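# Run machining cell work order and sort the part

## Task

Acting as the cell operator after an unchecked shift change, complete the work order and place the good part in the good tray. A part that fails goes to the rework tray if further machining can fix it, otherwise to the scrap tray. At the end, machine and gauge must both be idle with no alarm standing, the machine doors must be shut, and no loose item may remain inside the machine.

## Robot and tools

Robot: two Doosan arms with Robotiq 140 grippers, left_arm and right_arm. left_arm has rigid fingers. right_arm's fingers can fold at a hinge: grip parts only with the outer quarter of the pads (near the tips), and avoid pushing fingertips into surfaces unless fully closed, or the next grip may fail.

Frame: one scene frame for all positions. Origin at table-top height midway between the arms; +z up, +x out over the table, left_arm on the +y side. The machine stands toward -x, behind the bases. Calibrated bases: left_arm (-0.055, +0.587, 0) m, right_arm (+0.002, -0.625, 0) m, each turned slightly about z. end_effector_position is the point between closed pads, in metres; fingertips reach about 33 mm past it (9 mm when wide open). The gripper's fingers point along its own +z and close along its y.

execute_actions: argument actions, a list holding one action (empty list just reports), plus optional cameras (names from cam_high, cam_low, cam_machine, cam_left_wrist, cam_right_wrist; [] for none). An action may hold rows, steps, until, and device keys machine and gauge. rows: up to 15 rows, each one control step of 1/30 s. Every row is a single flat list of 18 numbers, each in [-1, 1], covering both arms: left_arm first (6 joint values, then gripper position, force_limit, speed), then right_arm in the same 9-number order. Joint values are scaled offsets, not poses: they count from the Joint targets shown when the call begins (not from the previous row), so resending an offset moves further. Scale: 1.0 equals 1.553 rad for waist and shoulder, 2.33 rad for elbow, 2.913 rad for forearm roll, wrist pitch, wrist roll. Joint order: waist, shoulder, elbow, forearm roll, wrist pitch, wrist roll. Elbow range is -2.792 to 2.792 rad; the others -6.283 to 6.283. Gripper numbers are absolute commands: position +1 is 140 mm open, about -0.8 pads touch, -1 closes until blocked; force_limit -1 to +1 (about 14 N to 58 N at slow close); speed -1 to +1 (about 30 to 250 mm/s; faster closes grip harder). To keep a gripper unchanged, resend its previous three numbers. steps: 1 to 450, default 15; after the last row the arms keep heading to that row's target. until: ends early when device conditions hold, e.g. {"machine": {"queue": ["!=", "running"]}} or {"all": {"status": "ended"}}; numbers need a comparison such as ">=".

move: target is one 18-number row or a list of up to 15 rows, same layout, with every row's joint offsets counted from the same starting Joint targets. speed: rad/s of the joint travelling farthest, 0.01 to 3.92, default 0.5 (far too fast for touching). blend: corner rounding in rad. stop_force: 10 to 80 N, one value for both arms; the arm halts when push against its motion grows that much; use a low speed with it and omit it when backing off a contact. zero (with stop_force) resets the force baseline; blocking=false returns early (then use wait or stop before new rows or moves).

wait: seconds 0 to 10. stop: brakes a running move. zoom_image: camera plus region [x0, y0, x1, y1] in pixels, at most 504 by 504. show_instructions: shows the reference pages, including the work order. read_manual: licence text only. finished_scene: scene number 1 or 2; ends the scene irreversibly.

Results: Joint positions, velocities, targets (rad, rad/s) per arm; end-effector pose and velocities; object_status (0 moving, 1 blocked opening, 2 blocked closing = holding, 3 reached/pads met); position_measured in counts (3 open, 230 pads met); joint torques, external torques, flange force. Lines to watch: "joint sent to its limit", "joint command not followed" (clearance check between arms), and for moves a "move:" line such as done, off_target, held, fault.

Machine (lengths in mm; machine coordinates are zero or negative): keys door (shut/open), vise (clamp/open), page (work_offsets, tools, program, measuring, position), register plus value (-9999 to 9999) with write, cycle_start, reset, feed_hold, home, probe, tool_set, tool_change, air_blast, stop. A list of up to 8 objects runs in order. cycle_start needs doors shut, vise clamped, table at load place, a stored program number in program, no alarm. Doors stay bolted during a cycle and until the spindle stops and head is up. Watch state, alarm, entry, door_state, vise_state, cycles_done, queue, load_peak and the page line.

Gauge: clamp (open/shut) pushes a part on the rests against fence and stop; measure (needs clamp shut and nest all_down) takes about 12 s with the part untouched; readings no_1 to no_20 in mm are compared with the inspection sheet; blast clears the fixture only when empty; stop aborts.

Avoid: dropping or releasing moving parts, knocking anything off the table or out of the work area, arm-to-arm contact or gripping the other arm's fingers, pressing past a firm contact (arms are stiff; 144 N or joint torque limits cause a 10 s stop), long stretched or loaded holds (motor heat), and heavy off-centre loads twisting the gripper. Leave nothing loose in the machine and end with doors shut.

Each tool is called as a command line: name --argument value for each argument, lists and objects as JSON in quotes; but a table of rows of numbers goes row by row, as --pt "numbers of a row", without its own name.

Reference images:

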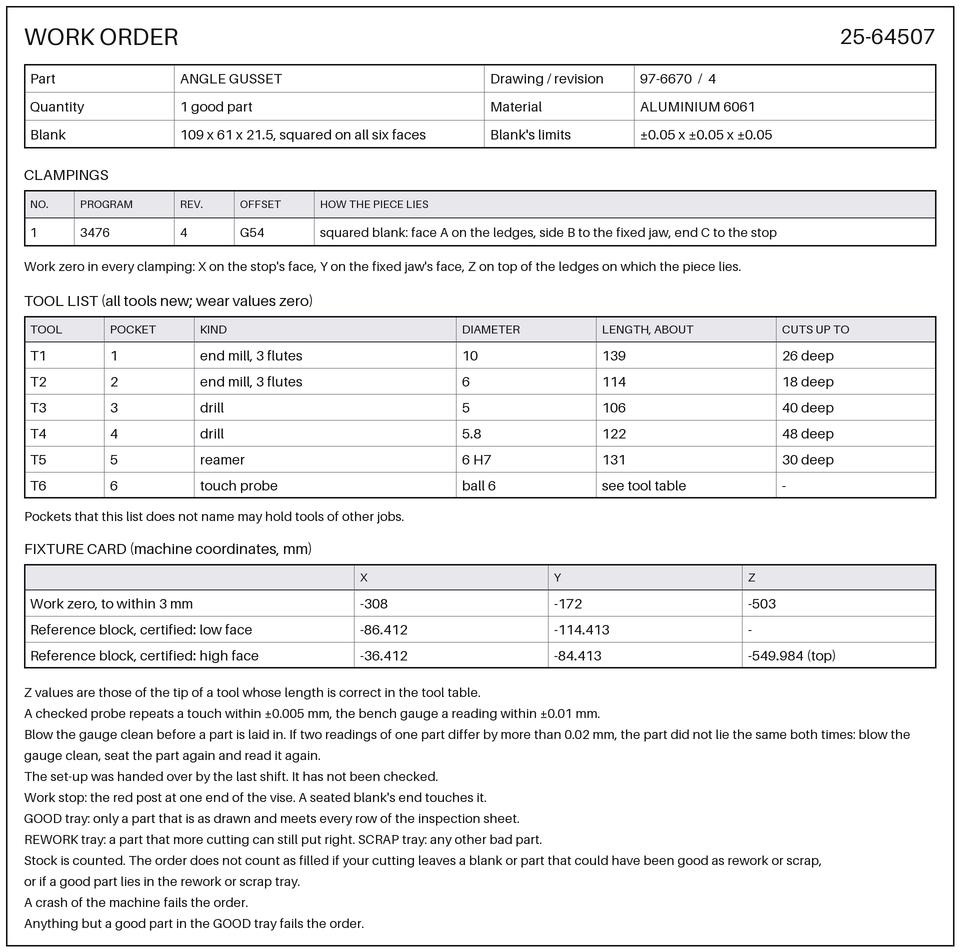

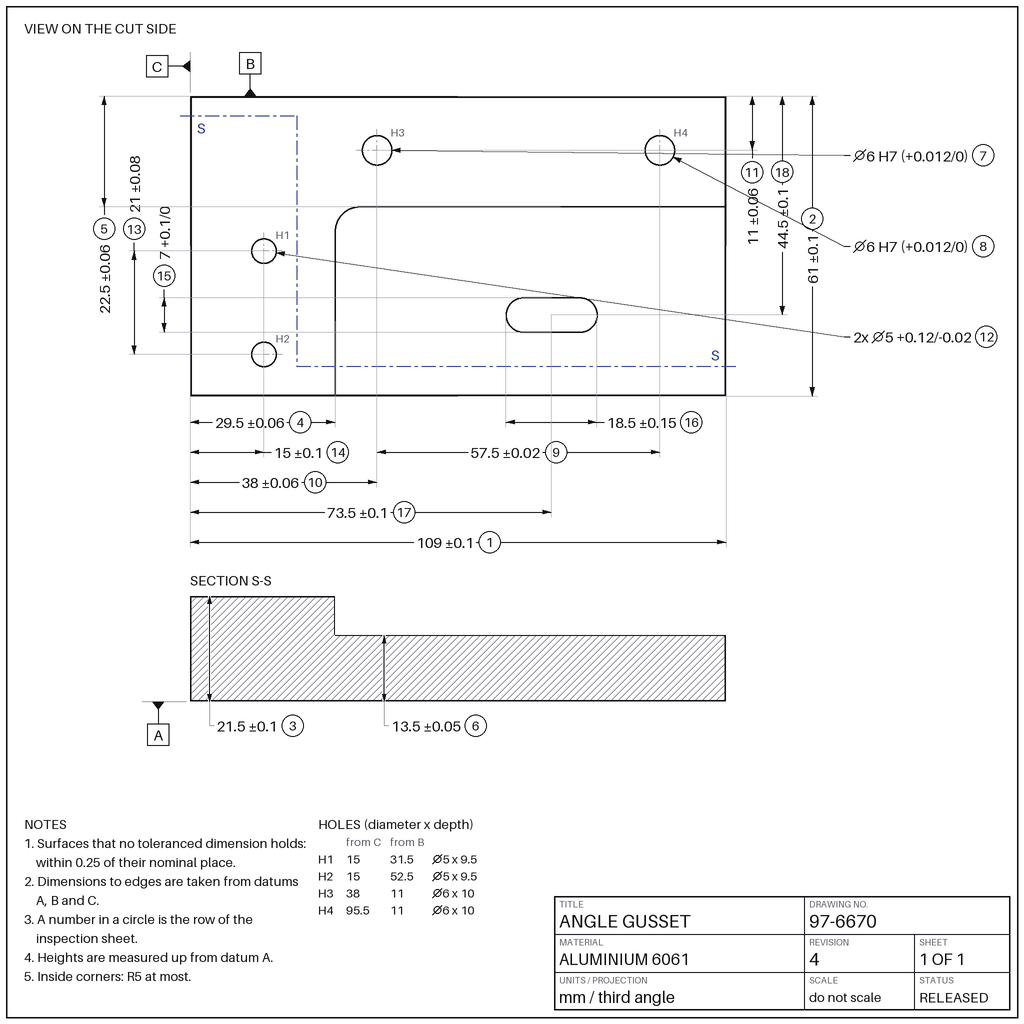

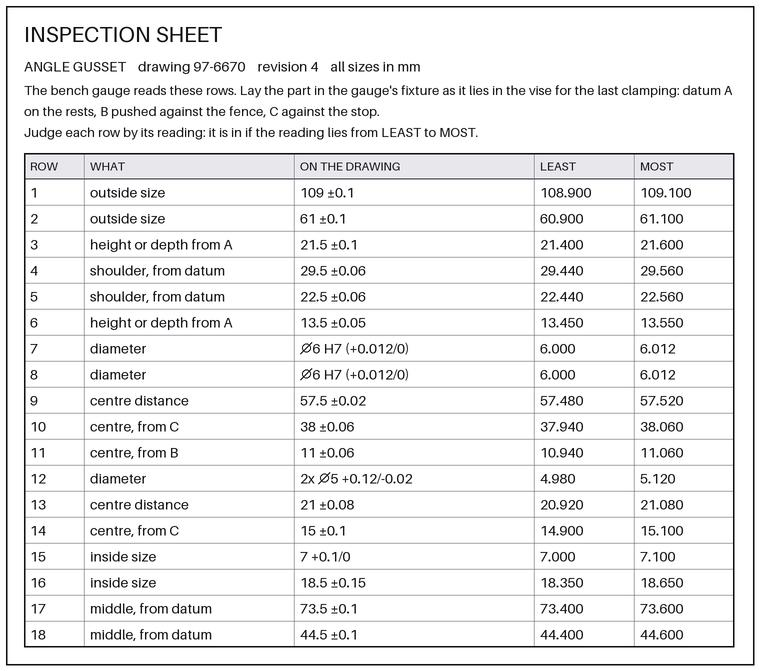

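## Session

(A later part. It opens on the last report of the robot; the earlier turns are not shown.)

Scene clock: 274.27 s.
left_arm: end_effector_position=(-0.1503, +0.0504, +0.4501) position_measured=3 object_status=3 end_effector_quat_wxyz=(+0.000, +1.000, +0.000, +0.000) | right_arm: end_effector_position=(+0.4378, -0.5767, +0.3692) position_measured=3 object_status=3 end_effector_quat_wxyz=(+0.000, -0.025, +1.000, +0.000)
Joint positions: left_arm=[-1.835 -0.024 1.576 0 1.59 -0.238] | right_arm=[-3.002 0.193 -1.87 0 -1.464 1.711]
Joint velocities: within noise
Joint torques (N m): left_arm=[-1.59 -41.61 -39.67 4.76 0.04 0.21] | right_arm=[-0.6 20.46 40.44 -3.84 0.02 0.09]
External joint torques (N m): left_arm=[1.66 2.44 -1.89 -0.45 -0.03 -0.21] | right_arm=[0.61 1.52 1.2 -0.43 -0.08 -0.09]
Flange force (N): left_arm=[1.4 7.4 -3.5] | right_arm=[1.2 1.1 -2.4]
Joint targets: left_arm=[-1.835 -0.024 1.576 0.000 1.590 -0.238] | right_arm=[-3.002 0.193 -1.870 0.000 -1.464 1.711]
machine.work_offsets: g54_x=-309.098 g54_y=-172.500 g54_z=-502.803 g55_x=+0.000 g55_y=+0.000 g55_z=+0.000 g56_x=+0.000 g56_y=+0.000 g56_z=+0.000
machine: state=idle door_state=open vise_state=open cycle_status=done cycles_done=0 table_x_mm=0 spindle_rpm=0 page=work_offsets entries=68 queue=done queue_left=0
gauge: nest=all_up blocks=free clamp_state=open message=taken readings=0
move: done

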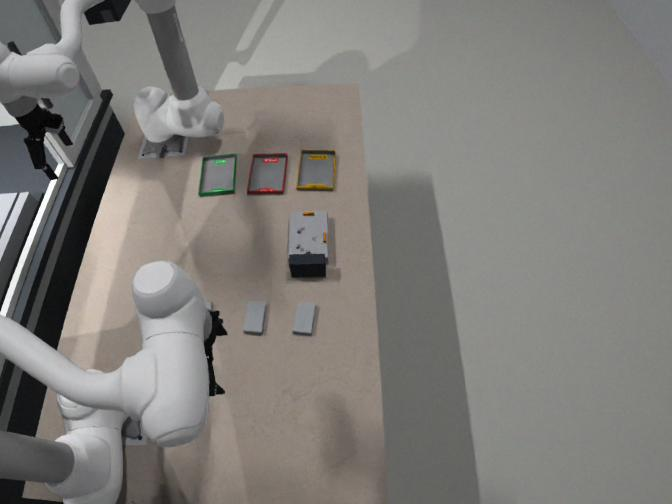

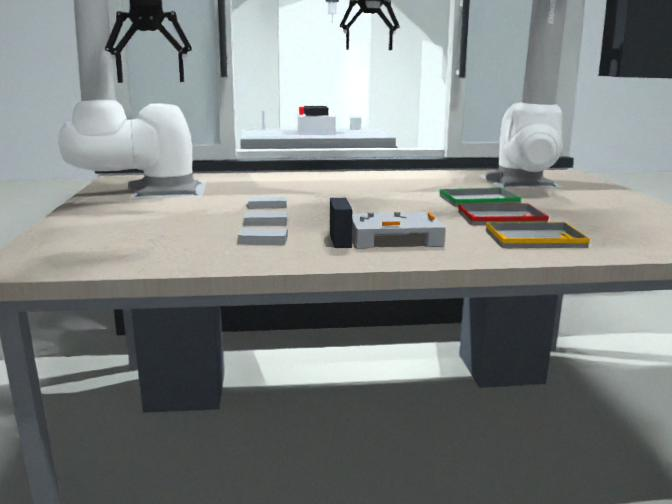

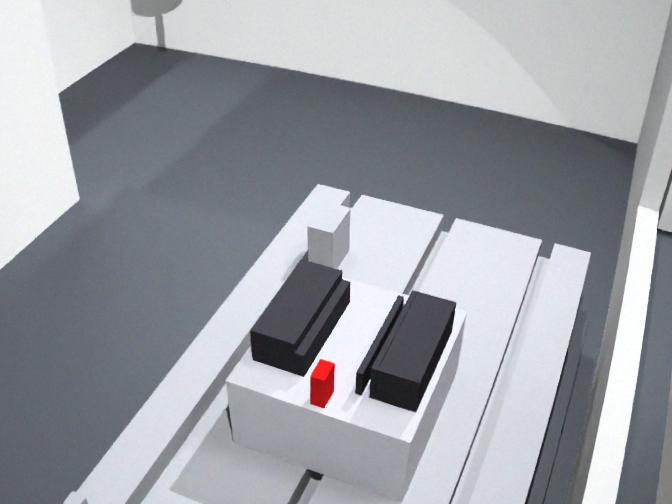

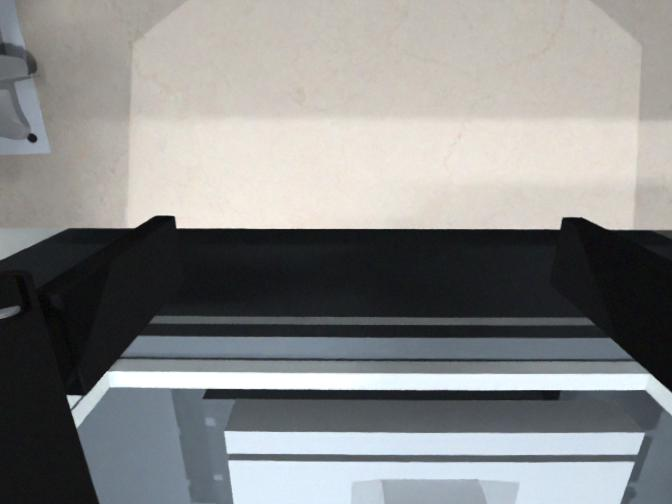

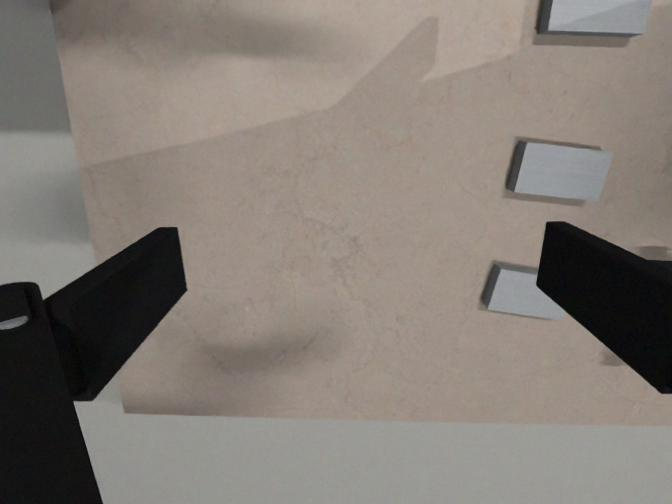

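move --target '[-0.3155, 0.2533, -0.1468, 0, -0.0177, -0.1683, 1, 1, 1, 0, 0, 0, 0, 0, 0, 1, 1, 1]' --speed 0.5

Scene clock: 277.27 s.
left_arm: end_effector_position=(-0.5505, -0.0198, +0.3798) position_measured=3 object_status=3 end_effector_quat_wxyz=(+0.000, +1.000, +0.000, +0.000) | right_arm: end_effector_position=(+0.4378, -0.5767, +0.3692) position_measured=3 object_status=3 end_effector_quat_wxyz=(+0.000, -0.025, +1.000, +0.000)
Joint positions: left_arm=[-2.325 0.369 1.234 0 1.538 -0.728] | right_arm=[-3.002 0.193 -1.87 0 -1.464 1.711]
Joint velocities: within noise
Joint torques (N m): left_arm=[-2.95 -79.69 -39.53 4.76 0.02 0.3] | right_arm=[-0.86 20.38 40.54 -3.82 0.04 0.04]
External joint torques (N m): left_arm=[2.92 0.78 -2.09 -0.46 0.01 -0.3] | right_arm=[0.91 1.19 1.05 -0.44 -0.08 -0.04]
Flange force (N): left_arm=[-1.5 7.1 -3.6] | right_arm=[0.9 1.9 -2.1]
Joint targets: left_arm=[-2.325 0.370 1.234 0.000 1.538 -0.728] | right_arm=[-3.002 0.193 -1.870 0.000 -1.464 1.711]
machine.work_offsets: g54_x=-309.098 g54_y=-172.500 g54_z=-502.803 g55_x=+0.000 g55_y=+0.000 g55_z=+0.000 g56_x=+0.000 g56_y=+0.000 g56_z=+0.000
machine: state=idle door_state=open vise_state=open cycle_status=done cycles_done=0 table_x_mm=0 spindle_rpm=0 page=work_offsets entries=68 queue=done queue_left=0
gauge: nest=all_up blocks=free clamp_state=open message=taken readings=0
move: done

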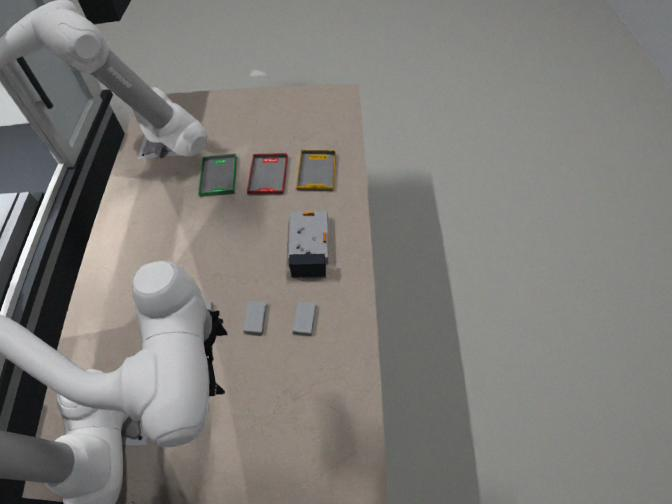

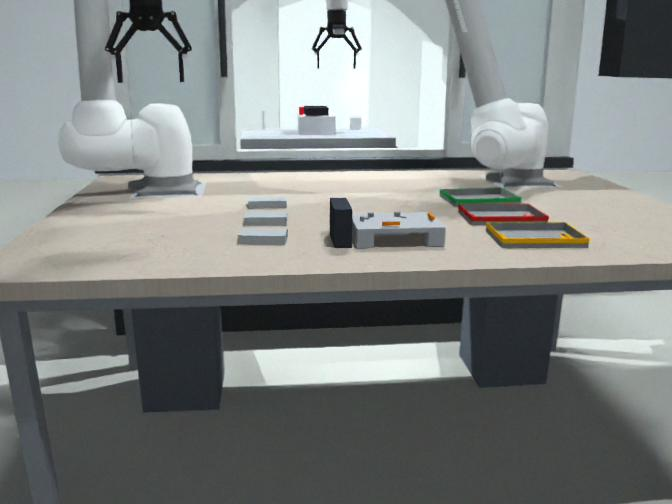

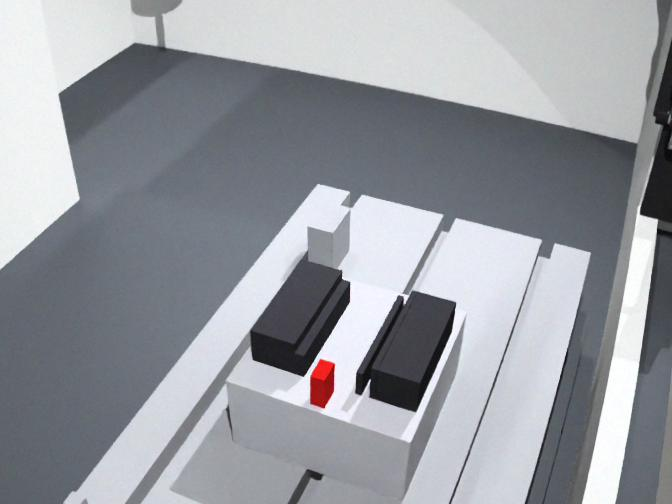

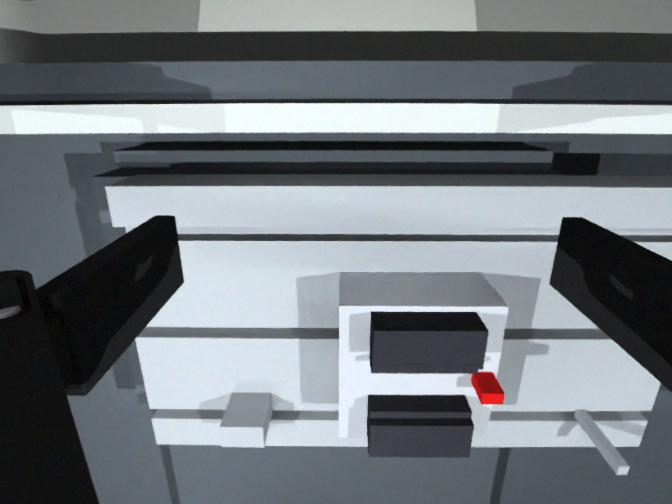

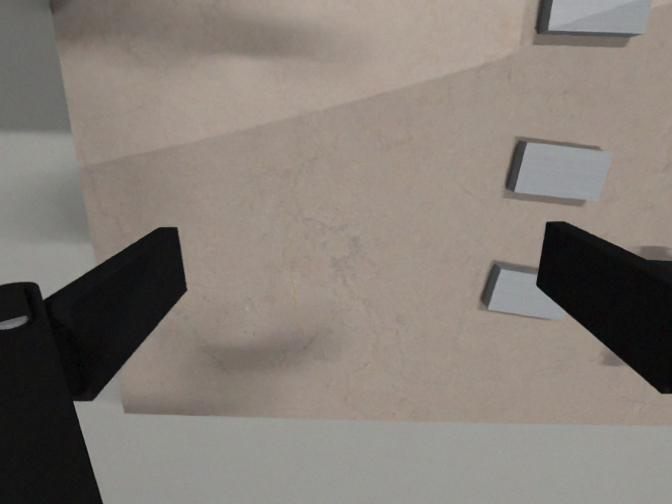

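zoom_image --camera "cam_left_wrist" --region '[320, 260, 540, 480]'

zoom_image --camera "cam_left_wrist" --region '[180, 340, 380, 480]'

Scaled by 2.291 from the camera's 672x504 image, which has a finer 960x720 frame.

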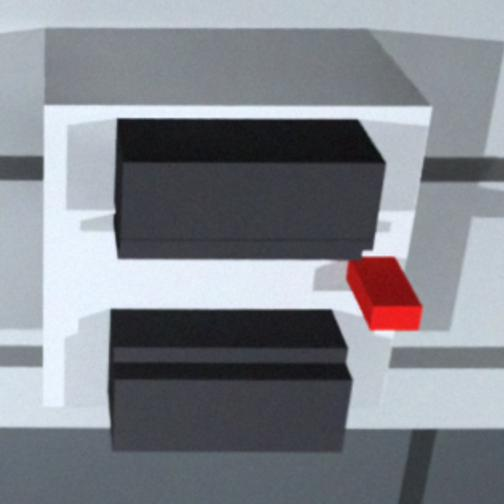

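Scaled by 2.520 from the camera's 672x504 image, which has a finer 960x720 frame.

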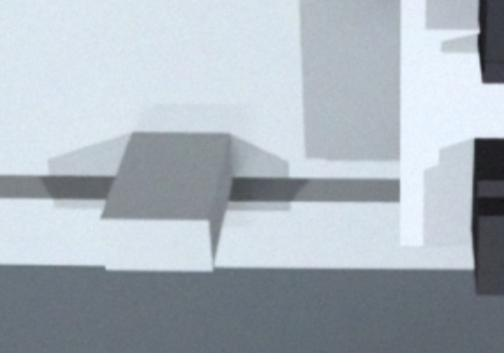

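move --pt "0.5312 0.0515 -0.0146 0 -0.0159 -0.2561 1 1 1 0 0 0 0 0 0 1 1 1" --pt "0.6687 0.2106 -0.0497 0 -0.0727 -0.1828 1 1 1 0 0 0 0 0 0 1 1 1" --speed 0.7 --blend 0.1 --cameras '["cam_left_wrist", "cam_high"]'

Scene clock: 284.20 s.
left_arm: end_effector_position=(+0.2643, -0.2978, +0.1604) position_measured=3 object_status=3 end_effector_quat_wxyz=(+0.000, +0.707, +0.707, +0.000) | right_arm: end_effector_position=(+0.4378, -0.5767, +0.3692) position_measured=3 object_status=3 end_effector_quat_wxyz=(+0.000, -0.025, +1.000, +0.000)
Joint positions: left_arm=[-1.287 0.697 1.118 0 1.327 -1.26] | right_arm=[-3.002 0.193 -1.87 0 -1.464 1.711]
Joint velocities: within noise
Joint torques (N m): left_arm=[-0.71 -111.19 -38.67 4.67 0.07 0.06] | right_arm=[-0.88 20.43 40.65 -3.83 0.04 0.02]
External joint torques (N m): left_arm=[0.69 4.58 -1.75 -0.51 -0.02 -0.06] | right_arm=[0.92 1.27 0.97 -0.44 -0.09 -0.02]
Flange force (N): left_arm=[-12.2 5.1 0.1] | right_arm=[1.2 2.0 -2.0]
Joint targets: left_arm=[-1.286 0.697 1.118 0.000 1.327 -1.260] | right_arm=[-3.002 0.193 -1.870 0.000 -1.464 1.711]
machine.work_offsets: g54_x=-309.098 g54_y=-172.500 g54_z=-502.803 g55_x=+0.000 g55_y=+0.000 g55_z=+0.000 g56_x=+0.000 g56_y=+0.000 g56_z=+0.000
machine: state=idle door_state=open vise_state=open cycle_status=done cycles_done=0 table_x_mm=0 spindle_rpm=0 page=work_offsets entries=68 queue=done queue_left=0
gauge: nest=all_up blocks=free clamp_state=open message=taken readings=0
move: done
Images, in order (width x height): cam_high 672x504, cam_left_wrist 672x504.

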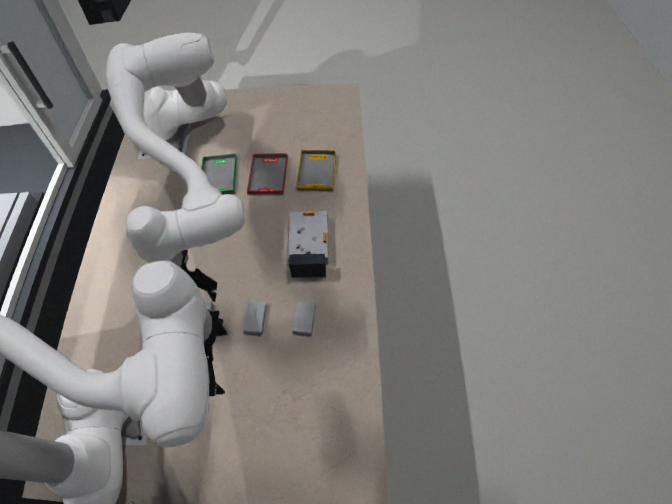

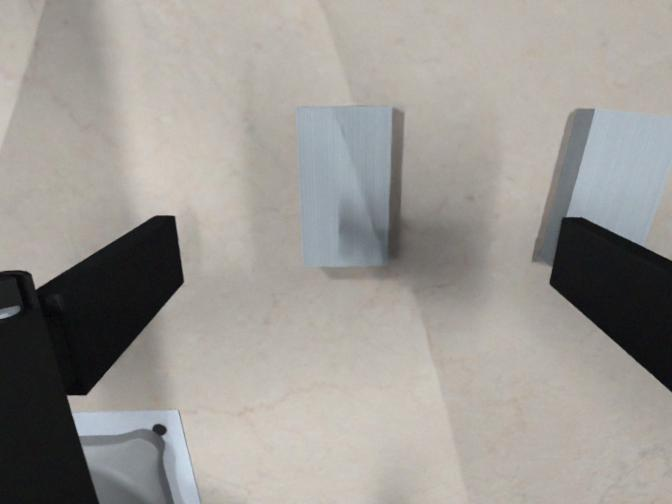

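move --target '[-0.00679, 0.04169, 0.03574, 0, -0.05095, -0.00362, 0.35, 0, -0.5, 0, 0, 0, 0, 0, 0, 1, 1, 1]' --speed 0.2 --cameras '["cam_left_wrist", "cam_low"]'

Scene clock: 288.10 s.
left_arm: end_effector_position=(+0.2564, -0.3051, +0.0551) position_measured=85 object_status=3 end_effector_quat_wxyz=(+0.000, +0.707, +0.707, +0.000) | right_arm: end_effector_position=(+0.4378, -0.5767, +0.3692) position_measured=3 object_status=3 end_effector_quat_wxyz=(+0.000, -0.025, +1.000, +0.000)
Joint positions: left_arm=[-1.297 0.761 1.202 0 1.178 -1.271] | right_arm=[-3.002 0.193 -1.87 0 -1.464 1.711]
Joint velocities: within noise
Joint torques (N m): left_arm=[-2.17 -115 -37.04 4.42 0.22 0.1] | right_arm=[-0.42 20.18 40.52 -3.81 0 0.06]
External joint torques (N m): left_arm=[2.45 5.54 -1.39 -0.45 -0.18 -0.1] | right_arm=[0.38 2.11 1.17 -0.47 -0.06 -0.06]
Flange force (N): left_arm=[-11.2 6.6 2.9] | right_arm=[2.1 0.6 -2.4]
Joint targets: left_arm=[-1.297 0.761 1.202 0.000 1.178 -1.271] | right_arm=[-3.002 0.193 -1.870 0.000 -1.464 1.711]
machine.work_offsets: g54_x=-309.098 g54_y=-172.500 g54_z=-502.803 g55_x=+0.000 g55_y=+0.000 g55_z=+0.000 g56_x=+0.000 g56_y=+0.000 g56_z=+0.000
machine: state=idle door_state=open vise_state=open cycle_status=done cycles_done=0 table_x_mm=0 spindle_rpm=0 page=work_offsets entries=68 queue=done queue_left=0
gauge: nest=all_up blocks=free clamp_state=open message=taken readings=0
move: done
Images, in order (width x height): cam_low 672x504, cam_left_wrist 672x504.

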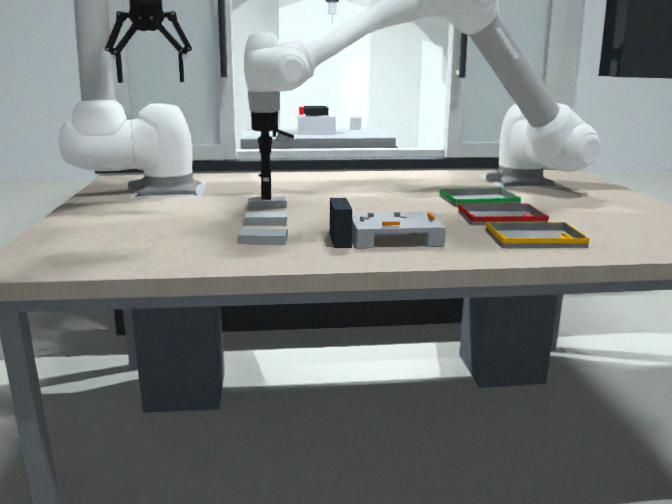

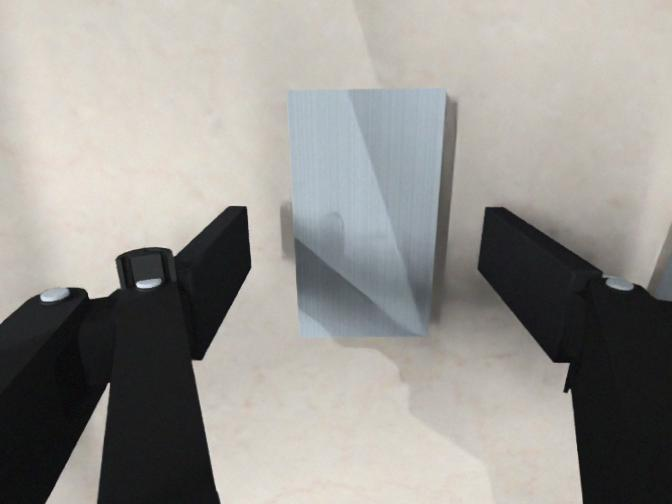

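move --target '[0, 0.0053, 0.0037, 0, -0.00579, 0, 0.35, 0, -1, 0, 0, 0, 0, 0, 0, 1, 1, 1]' --speed 0.1 --cameras '[]'

execute_actions --actions '[{"rows": [[0,0,0,0,0,0,-1,0,-1,0,0,0,0,0,0,1,1,1]], "steps": 90}]' --cameras '["cam_left_wrist", "cam_low"]'

Scene clock: 289.83 s.
left_arm: end_effector_position=(+0.2564, -0.3051, +0.0429) position_measured=85 object_status=3 end_effector_quat_wxyz=(+0.000, +0.707, +0.707, +0.000) | right_arm: end_effector_position=(+0.4378, -0.5767, +0.3692) position_measured=3 object_status=3 end_effector_quat_wxyz=(+0.000, -0.025, +1.000, +0.000)
Joint positions: left_arm=[-1.297 0.77 1.21 0 1.161 -1.271] | right_arm=[-3.002 0.193 -1.87 0 -1.464 1.711]
Joint velocities: within noise
Joint torques (N m): left_arm=[-2.44 -114.97 -36.44 4.41 0.04 0.13] | right_arm=[-0.34 20.27 40.48 -3.89 0.01 0.02]
External joint torques (N m): left_arm=[2.61 5.1 -1.78 -0.47 -0.01 -0.13] | right_arm=[0.37 1.54 1.14 -0.38 -0.06 -0.02]
Flange force (N): left_arm=[-11.7 6.9 2.3] | right_arm=[1.2 0.7 -2.3]
Joint targets: left_arm=[-1.297 0.770 1.210 0.000 1.161 -1.271] | right_arm=[-3.002 0.193 -1.870 0.000 -1.464 1.711]
machine.work_offsets: g54_x=-309.098 g54_y=-172.500 g54_z=-502.803 g55_x=+0.000 g55_y=+0.000 g55_z=+0.000 g56_x=+0.000 g56_y=+0.000 g56_z=+0.000
machine: state=idle door_state=open vise_state=open cycle_status=done cycles_done=0 table_x_mm=0 spindle_rpm=0 page=work_offsets entries=68 queue=done queue_left=0
gauge: nest=all_up blocks=free clamp_state=open message=taken readings=0
move: done
No camera images: "cameras" was empty.

Scene clock: 293.03 s.
left_arm: end_effector_position=(+0.2563, -0.3051, +0.0428) position_measured=140 object_status=2 end_effector_quat_wxyz=(+0.000, +0.707, +0.707, +0.000) | right_arm: end_effector_position=(+0.4378, -0.5767, +0.3692) position_measured=3 object_status=3 end_effector_quat_wxyz=(+0.000, -0.025, +1.000, +0.000)
Joint positions: left_arm=[-1.297 0.77 1.21 0 1.161 -1.271] | right_arm=[-3.002 0.193 -1.87 0 -1.464 1.711]
Joint velocities: within noise
Joint torques (N m): left_arm=[-1.72 -99.01 -29.98 4.72 -1.06 0.23] | right_arm=[-1.03 20.85 40.55 -3.85 0 0.04]
External joint torques (N m): left_arm=[1.9 -10.62 -8.11 -0.79 1.1 -0.23] | right_arm=[1.15 0.44 0.97 -0.41 -0.04 -0.04]
Flange force (N): left_arm=[-7.3 4.4 -14.4] | right_arm=[-0.2 2.5 -1.8]
Joint targets: left_arm=[-1.297 0.770 1.210 0.000 1.161 -1.271] | right_arm=[-3.002 0.193 -1.870 0.000 -1.464 1.711]
machine.work_offsets: g54_x=-309.098 g54_y=-172.500 g54_z=-502.803 g55_x=+0.000 g55_y=+0.000 g55_z=+0.000 g56_x=+0.000 g56_y=+0.000 g56_z=+0.000
machine: state=idle door_state=open vise_state=open cycle_status=done cycles_done=0 table_x_mm=0 spindle_rpm=0 page=work_offsets entries=68 queue=done queue_left=0
gauge: nest=all_up blocks=free clamp_state=open message=taken readings=0
Images, in order (width x height): cam_low 672x504, cam_left_wrist 672x504.

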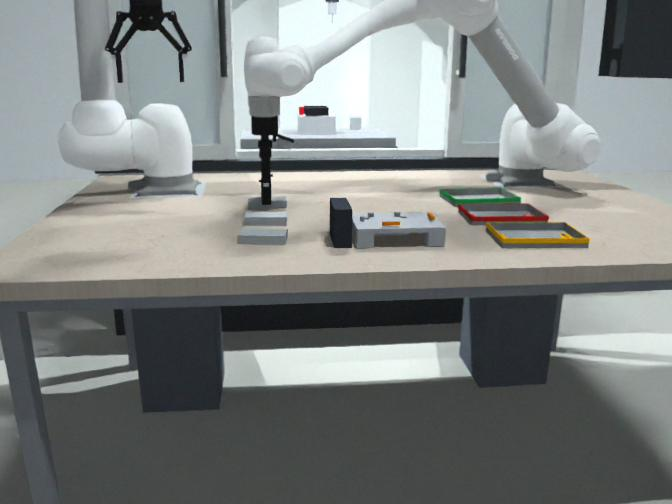

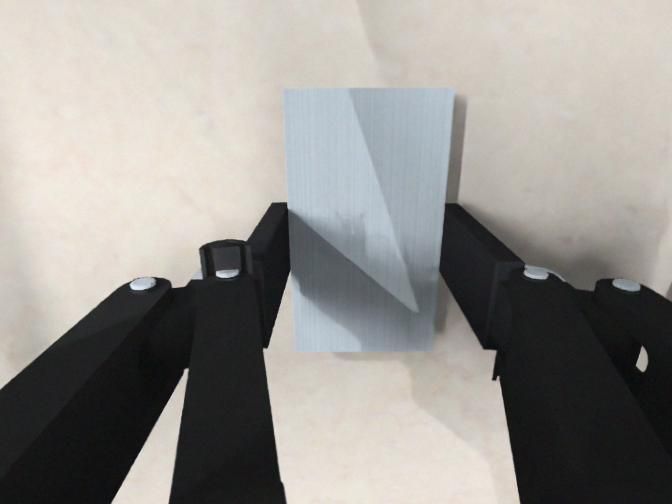

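zoom_image --camera "cam_left_wrist" --region '[240, 70, 500, 370]'

zoom_image --camera "cam_low" --region '[220, 110, 310, 250]'

Scaled by 1.680 from the camera's 672x504 image, which has a finer 960x720 frame.

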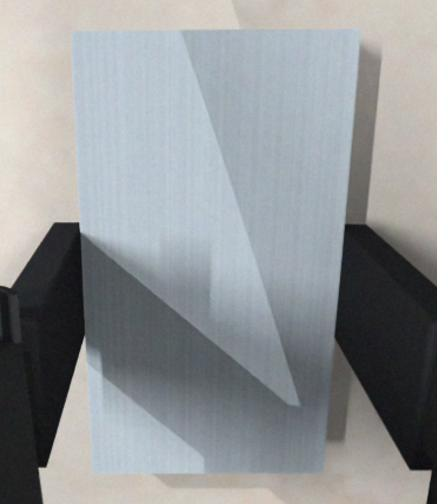

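Scaled by 3.600 from the camera's 672x504 image, which has a finer 960x720 frame.

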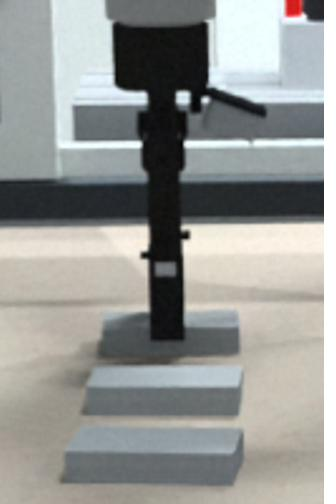

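execute_actions --actions '[{"rows": [[0,0,0,0,0,0,0.5,0,-1,0,0,0,0,0,0,1,1,1]], "steps": 45}]' --cameras '[]'

move --target '[0, -0.0013, -0.00091, 0, 0.00142, 0, 0.5, 0, -1, 0, 0, 0, 0, 0, 0, 1, 1, 1]' --speed 0.1 --cameras '[]'

execute_actions --actions '[{"rows": [[0,0,0,0,0,0,-1,0,-1,0,0,0,0,0,0,1,1,1]], "steps": 90}]' --cameras '["cam_left_wrist", "cam_low"]'

zoom_image --camera "cam_low" --region '[230, 180, 300, 250]'

Scene clock: 295.93 s.
left_arm: end_effector_position=(+0.2563, -0.3051, +0.0428) position_measured=66 object_status=0 end_effector_quat_wxyz=(+0.000, +0.707, +0.707, +0.000) | right_arm: end_effector_position=(+0.4378, -0.5767, +0.3692) position_measured=3 object_status=3 end_effector_quat_wxyz=(+0.000, -0.025, +1.000, +0.000)
Joint positions: left_arm=[-1.297 0.77 1.21 0 1.161 -1.271] | right_arm=[-3.002 0.193 -1.87 0 -1.464 1.711]
Joint velocities: within noise
Joint torques (N m): left_arm=[-2.41 -115.05 -36.51 4.37 0.12 0.18] | right_arm=[-0.59 20.55 40.4 -3.84 0.09 0.02]
External joint torques (N m): left_arm=[2.47 5.29 -1.66 -0.43 -0.08 -0.17] | right_arm=[0.6 1.39 1.27 -0.43 -0.15 -0.02]
Flange force (N): left_arm=[-11.7 6.6 2.6] | right_arm=[0.9 1.3 -2.6]
Joint targets: left_arm=[-1.297 0.770 1.210 0.000 1.161 -1.271] | right_arm=[-3.002 0.193 -1.870 0.000 -1.464 1.711]
machine.work_offsets: g54_x=-309.098 g54_y=-172.500 g54_z=-502.803 g55_x=+0.000 g55_y=+0.000 g55_z=+0.000 g56_x=+0.000 g56_y=+0.000 g56_z=+0.000
machine: state=idle door_state=open vise_state=open cycle_status=done cycles_done=0 table_x_mm=0 spindle_rpm=0 page=work_offsets entries=68 queue=done queue_left=0
gauge: nest=all_up blocks=free clamp_state=open message=taken readings=0
No camera images: "cameras" was empty.

Scene clock: 296.63 s.
left_arm: end_effector_position=(+0.2564, -0.3052, +0.0458) position_measured=66 object_status=3 end_effector_quat_wxyz=(+0.000, +0.707, +0.707, +0.000) | right_arm: end_effector_position=(+0.4378, -0.5767, +0.3692) position_measured=3 object_status=3 end_effector_quat_wxyz=(+0.000, -0.025, +1.000, +0.000)
Joint positions: left_arm=[-1.297 0.768 1.208 0 1.165 -1.271] | right_arm=[-3.002 0.193 -1.87 0 -1.464 1.711]
Joint velocities: within noise
Joint torques (N m): left_arm=[-2.05 -114.84 -36.47 4.48 0 0.09] | right_arm=[-0.55 20.69 40.69 -3.86 0 0.03]
External joint torques (N m): left_arm=[2.25 5.43 -1.62 -0.55 0.04 -0.09] | right_arm=[0.55 1.23 0.94 -0.4 -0.05 -0.03]
Flange force (N): left_arm=[-11.9 6.6 2.5] | right_arm=[1.0 1.1 -1.9]
Joint targets: left_arm=[-1.297 0.768 1.208 0.000 1.166 -1.271] | right_arm=[-3.002 0.193 -1.870 0.000 -1.464 1.711]
machine.work_offsets: g54_x=-309.098 g54_y=-172.500 g54_z=-502.803 g55_x=+0.000 g55_y=+0.000 g55_z=+0.000 g56_x=+0.000 g56_y=+0.000 g56_z=+0.000
machine: state=idle door_state=open vise_state=open cycle_status=done cycles_done=0 table_x_mm=0 spindle_rpm=0 page=work_offsets entries=68 queue=done queue_left=0
gauge: nest=all_up blocks=free clamp_state=open message=taken readings=0
move: done
No camera images: "cameras" was empty.

Scene clock: 299.83 s.
left_arm: end_effector_position=(+0.2564, -0.3052, +0.0458) position_measured=140 object_status=2 end_effector_quat_wxyz=(+0.000, +0.707, +0.707, +0.000) | right_arm: end_effector_position=(+0.4378, -0.5767, +0.3692) position_measured=3 object_status=3 end_effector_quat_wxyz=(+0.000, -0.025, +1.000, +0.000)
Joint positions: left_arm=[-1.297 0.768 1.208 0 1.166 -1.271] | right_arm=[-3.002 0.193 -1.87 0 -1.464 1.711]
Joint velocities: within noise
Joint torques (N m): left_arm=[-2.01 -104.42 -32.09 4.64 -0.53 0.18] | right_arm=[-0.54 20.45 40.58 -3.82 -0.03 0.06]
External joint torques (N m): left_arm=[2.14 -5.03 -6.07 -0.7 0.56 -0.18] | right_arm=[0.58 1.07 0.97 -0.45 -0.02 -0.06]
Flange force (N): left_arm=[-9.3 5.4 -8.4] | right_arm=[0.7 1.2 -1.8]
Joint targets: left_arm=[-1.297 0.768 1.208 0.000 1.166 -1.271] | right_arm=[-3.002 0.193 -1.870 0.000 -1.464 1.711]
machine.work_offsets: g54_x=-309.098 g54_y=-172.500 g54_z=-502.803 g55_x=+0.000 g55_y=+0.000 g55_z=+0.000 g56_x=+0.000 g56_y=+0.000 g56_z=+0.000
machine: state=idle door_state=open vise_state=open cycle_status=done cycles_done=0 table_x_mm=0 spindle_rpm=0 page=work_offsets entries=68 queue=done queue_left=0
gauge: nest=all_up blocks=free clamp_state=open message=taken readings=0
Images, in order (width x height): cam_low 672x504, cam_left_wrist 672x504.

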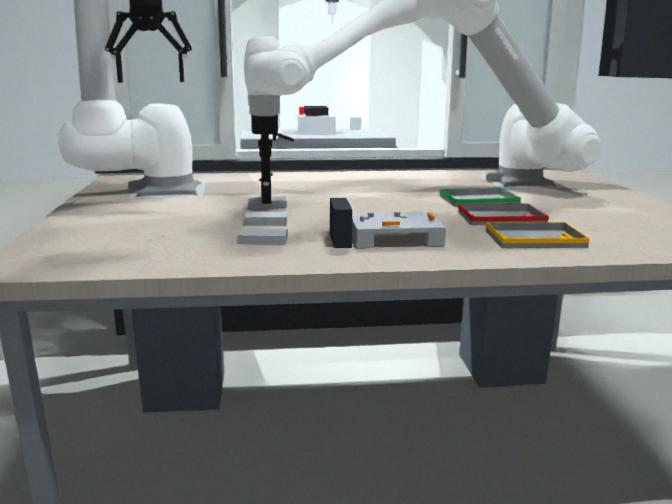

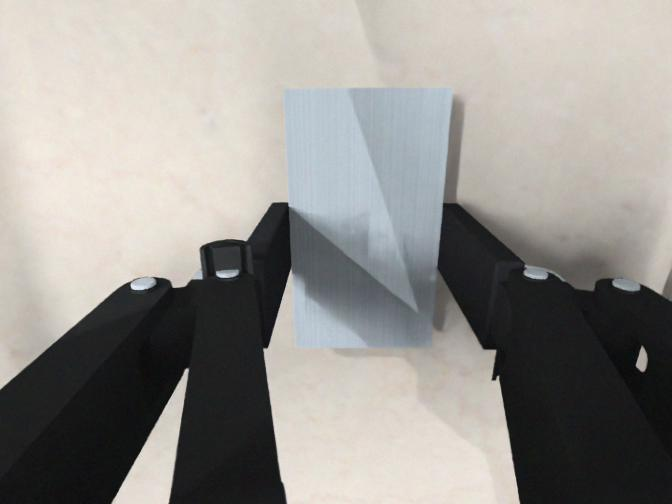

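Scaled by 7.200 from the camera's 672x504 image, which has a finer 960x720 frame.

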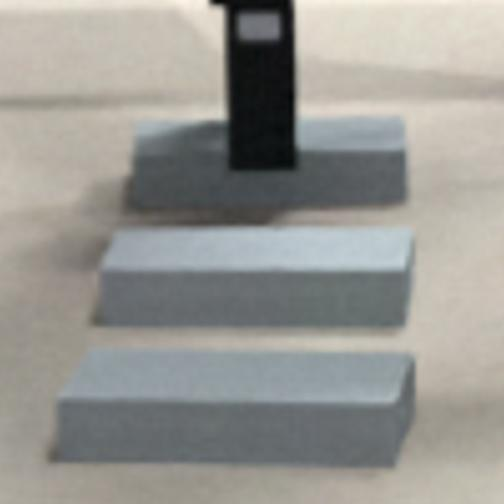

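move --pt "0 -0.05914 -0.09332 0 0.10603 0 -1 0 -1 0 0 0 0 0 0 1 1 1" --pt "-0.38828 -0.10818 -0.06781 0 0.11178 -0.207 -1 0 -1 0 0 0 0 0 0 1 1 1" --pt "-0.81363 -0.11428 -0.04785 0 0.09906 -0.43377 -1 0 -1 0 0 0 0 0 0 1 1 1" --speed '[0.25, 0.5, 0.5]' --blend '[0.03, 0.1, 0]' --cameras '["cam_left_wrist", "cam_machine", "cam_low"]'

Scene clock: 307.07 s.
left_arm: end_effector_position=(-0.7755, +0.0453, +0.2704) position_measured=140 object_status=2 end_effector_quat_wxyz=(+0.000, +0.707, +0.707, +0.000) | right_arm: end_effector_position=(+0.4378, -0.5767, +0.3692) position_measured=3 object_status=3 end_effector_quat_wxyz=(+0.000, -0.025, +1.000, +0.000)
Joint positions: left_arm=[-2.561 0.59 1.097 0 1.454 -2.534] | right_arm=[-3.002 0.193 -1.87 0 -1.464 1.711]
Joint velocities: within noise
Joint torques (N m): left_arm=[-2.85 -106.96 -41.41 4.72 0.02 0.24] | right_arm=[-0.81 20.5 40.51 -3.81 -0.05 0.01]
External joint torques (N m): left_arm=[3 8.49 0.13 -0.52 0 -0.24] | right_arm=[0.83 1.52 1.18 -0.46 0 -0.01]
Flange force (N): left_arm=[-11.5 -10.2 2.0] | right_arm=[1.3 1.8 -2.2]
Joint targets: left_arm=[-2.561 0.590 1.097 0.000 1.454 -2.534] | right_arm=[-3.002 0.193 -1.870 0.000 -1.464 1.711]
machine.work_offsets: g54_x=-309.098 g54_y=-172.500 g54_z=-502.803 g55_x=+0.000 g55_y=+0.000 g55_z=+0.000 g56_x=+0.000 g56_y=+0.000 g56_z=+0.000
machine: state=idle door_state=open vise_state=open cycle_status=done cycles_done=0 table_x_mm=0 spindle_rpm=0 page=work_offsets entries=68 queue=done queue_left=0
gauge: nest=all_up blocks=free clamp_state=open message=taken readings=0
move: done
Images, in order (width x height): cam_low 672x504, cam_machine 672x504, cam_left_wrist 672x504.

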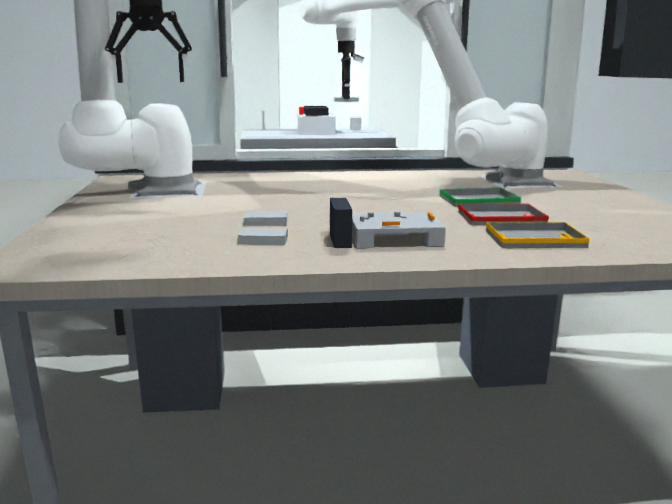

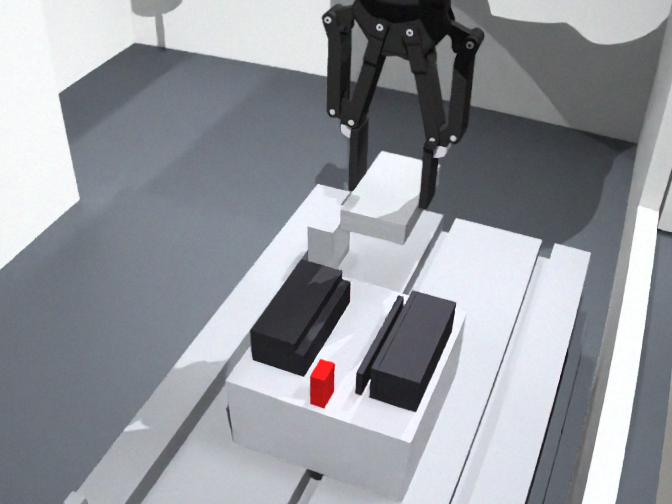

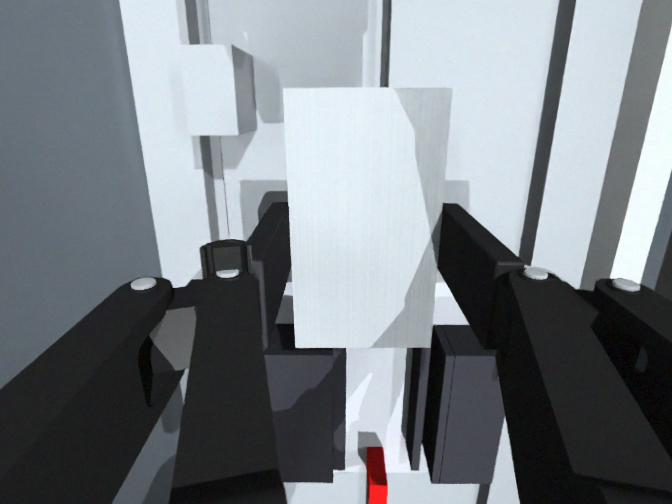

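zoom_image --camera "cam_left_wrist" --region '[250, 310, 510, 504]'

zoom_image --camera "cam_left_wrist" --region '[170, 30, 310, 170]'

Scaled by 1.938 from the camera's 672x504 image, which has a finer 960x720 frame.

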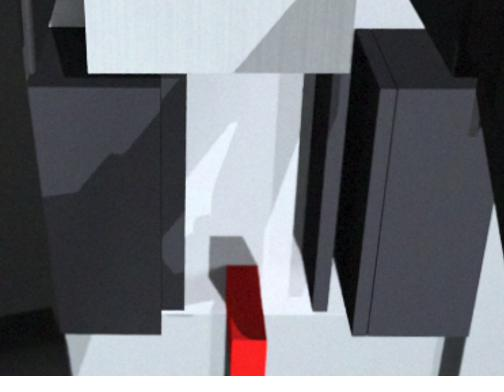

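Scaled by 3.600 from the camera's 672x504 image, which has a finer 960x720 frame.

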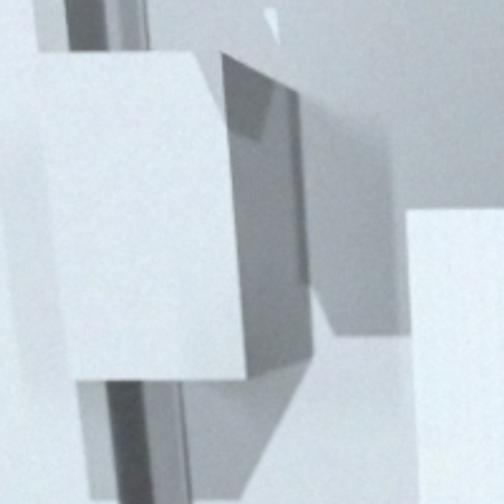

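zoom_image --camera "cam_left_wrist" --region '[260, 70, 480, 220]'

zoom_image --camera "cam_left_wrist" --region '[260, 250, 480, 400]'

Scaled by 2.291 from the camera's 672x504 image, which has a finer 960x720 frame.

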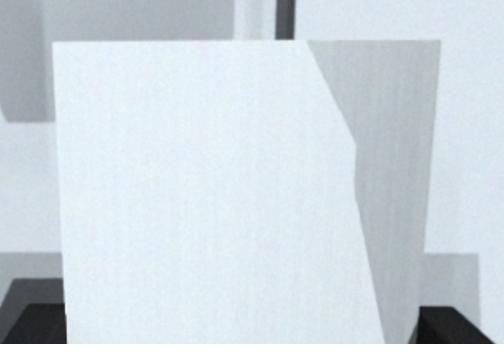

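Scaled by 2.291 from the camera's 672x504 image, which has a finer 960x720 frame.

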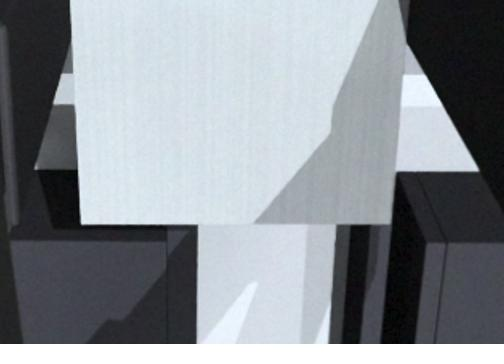

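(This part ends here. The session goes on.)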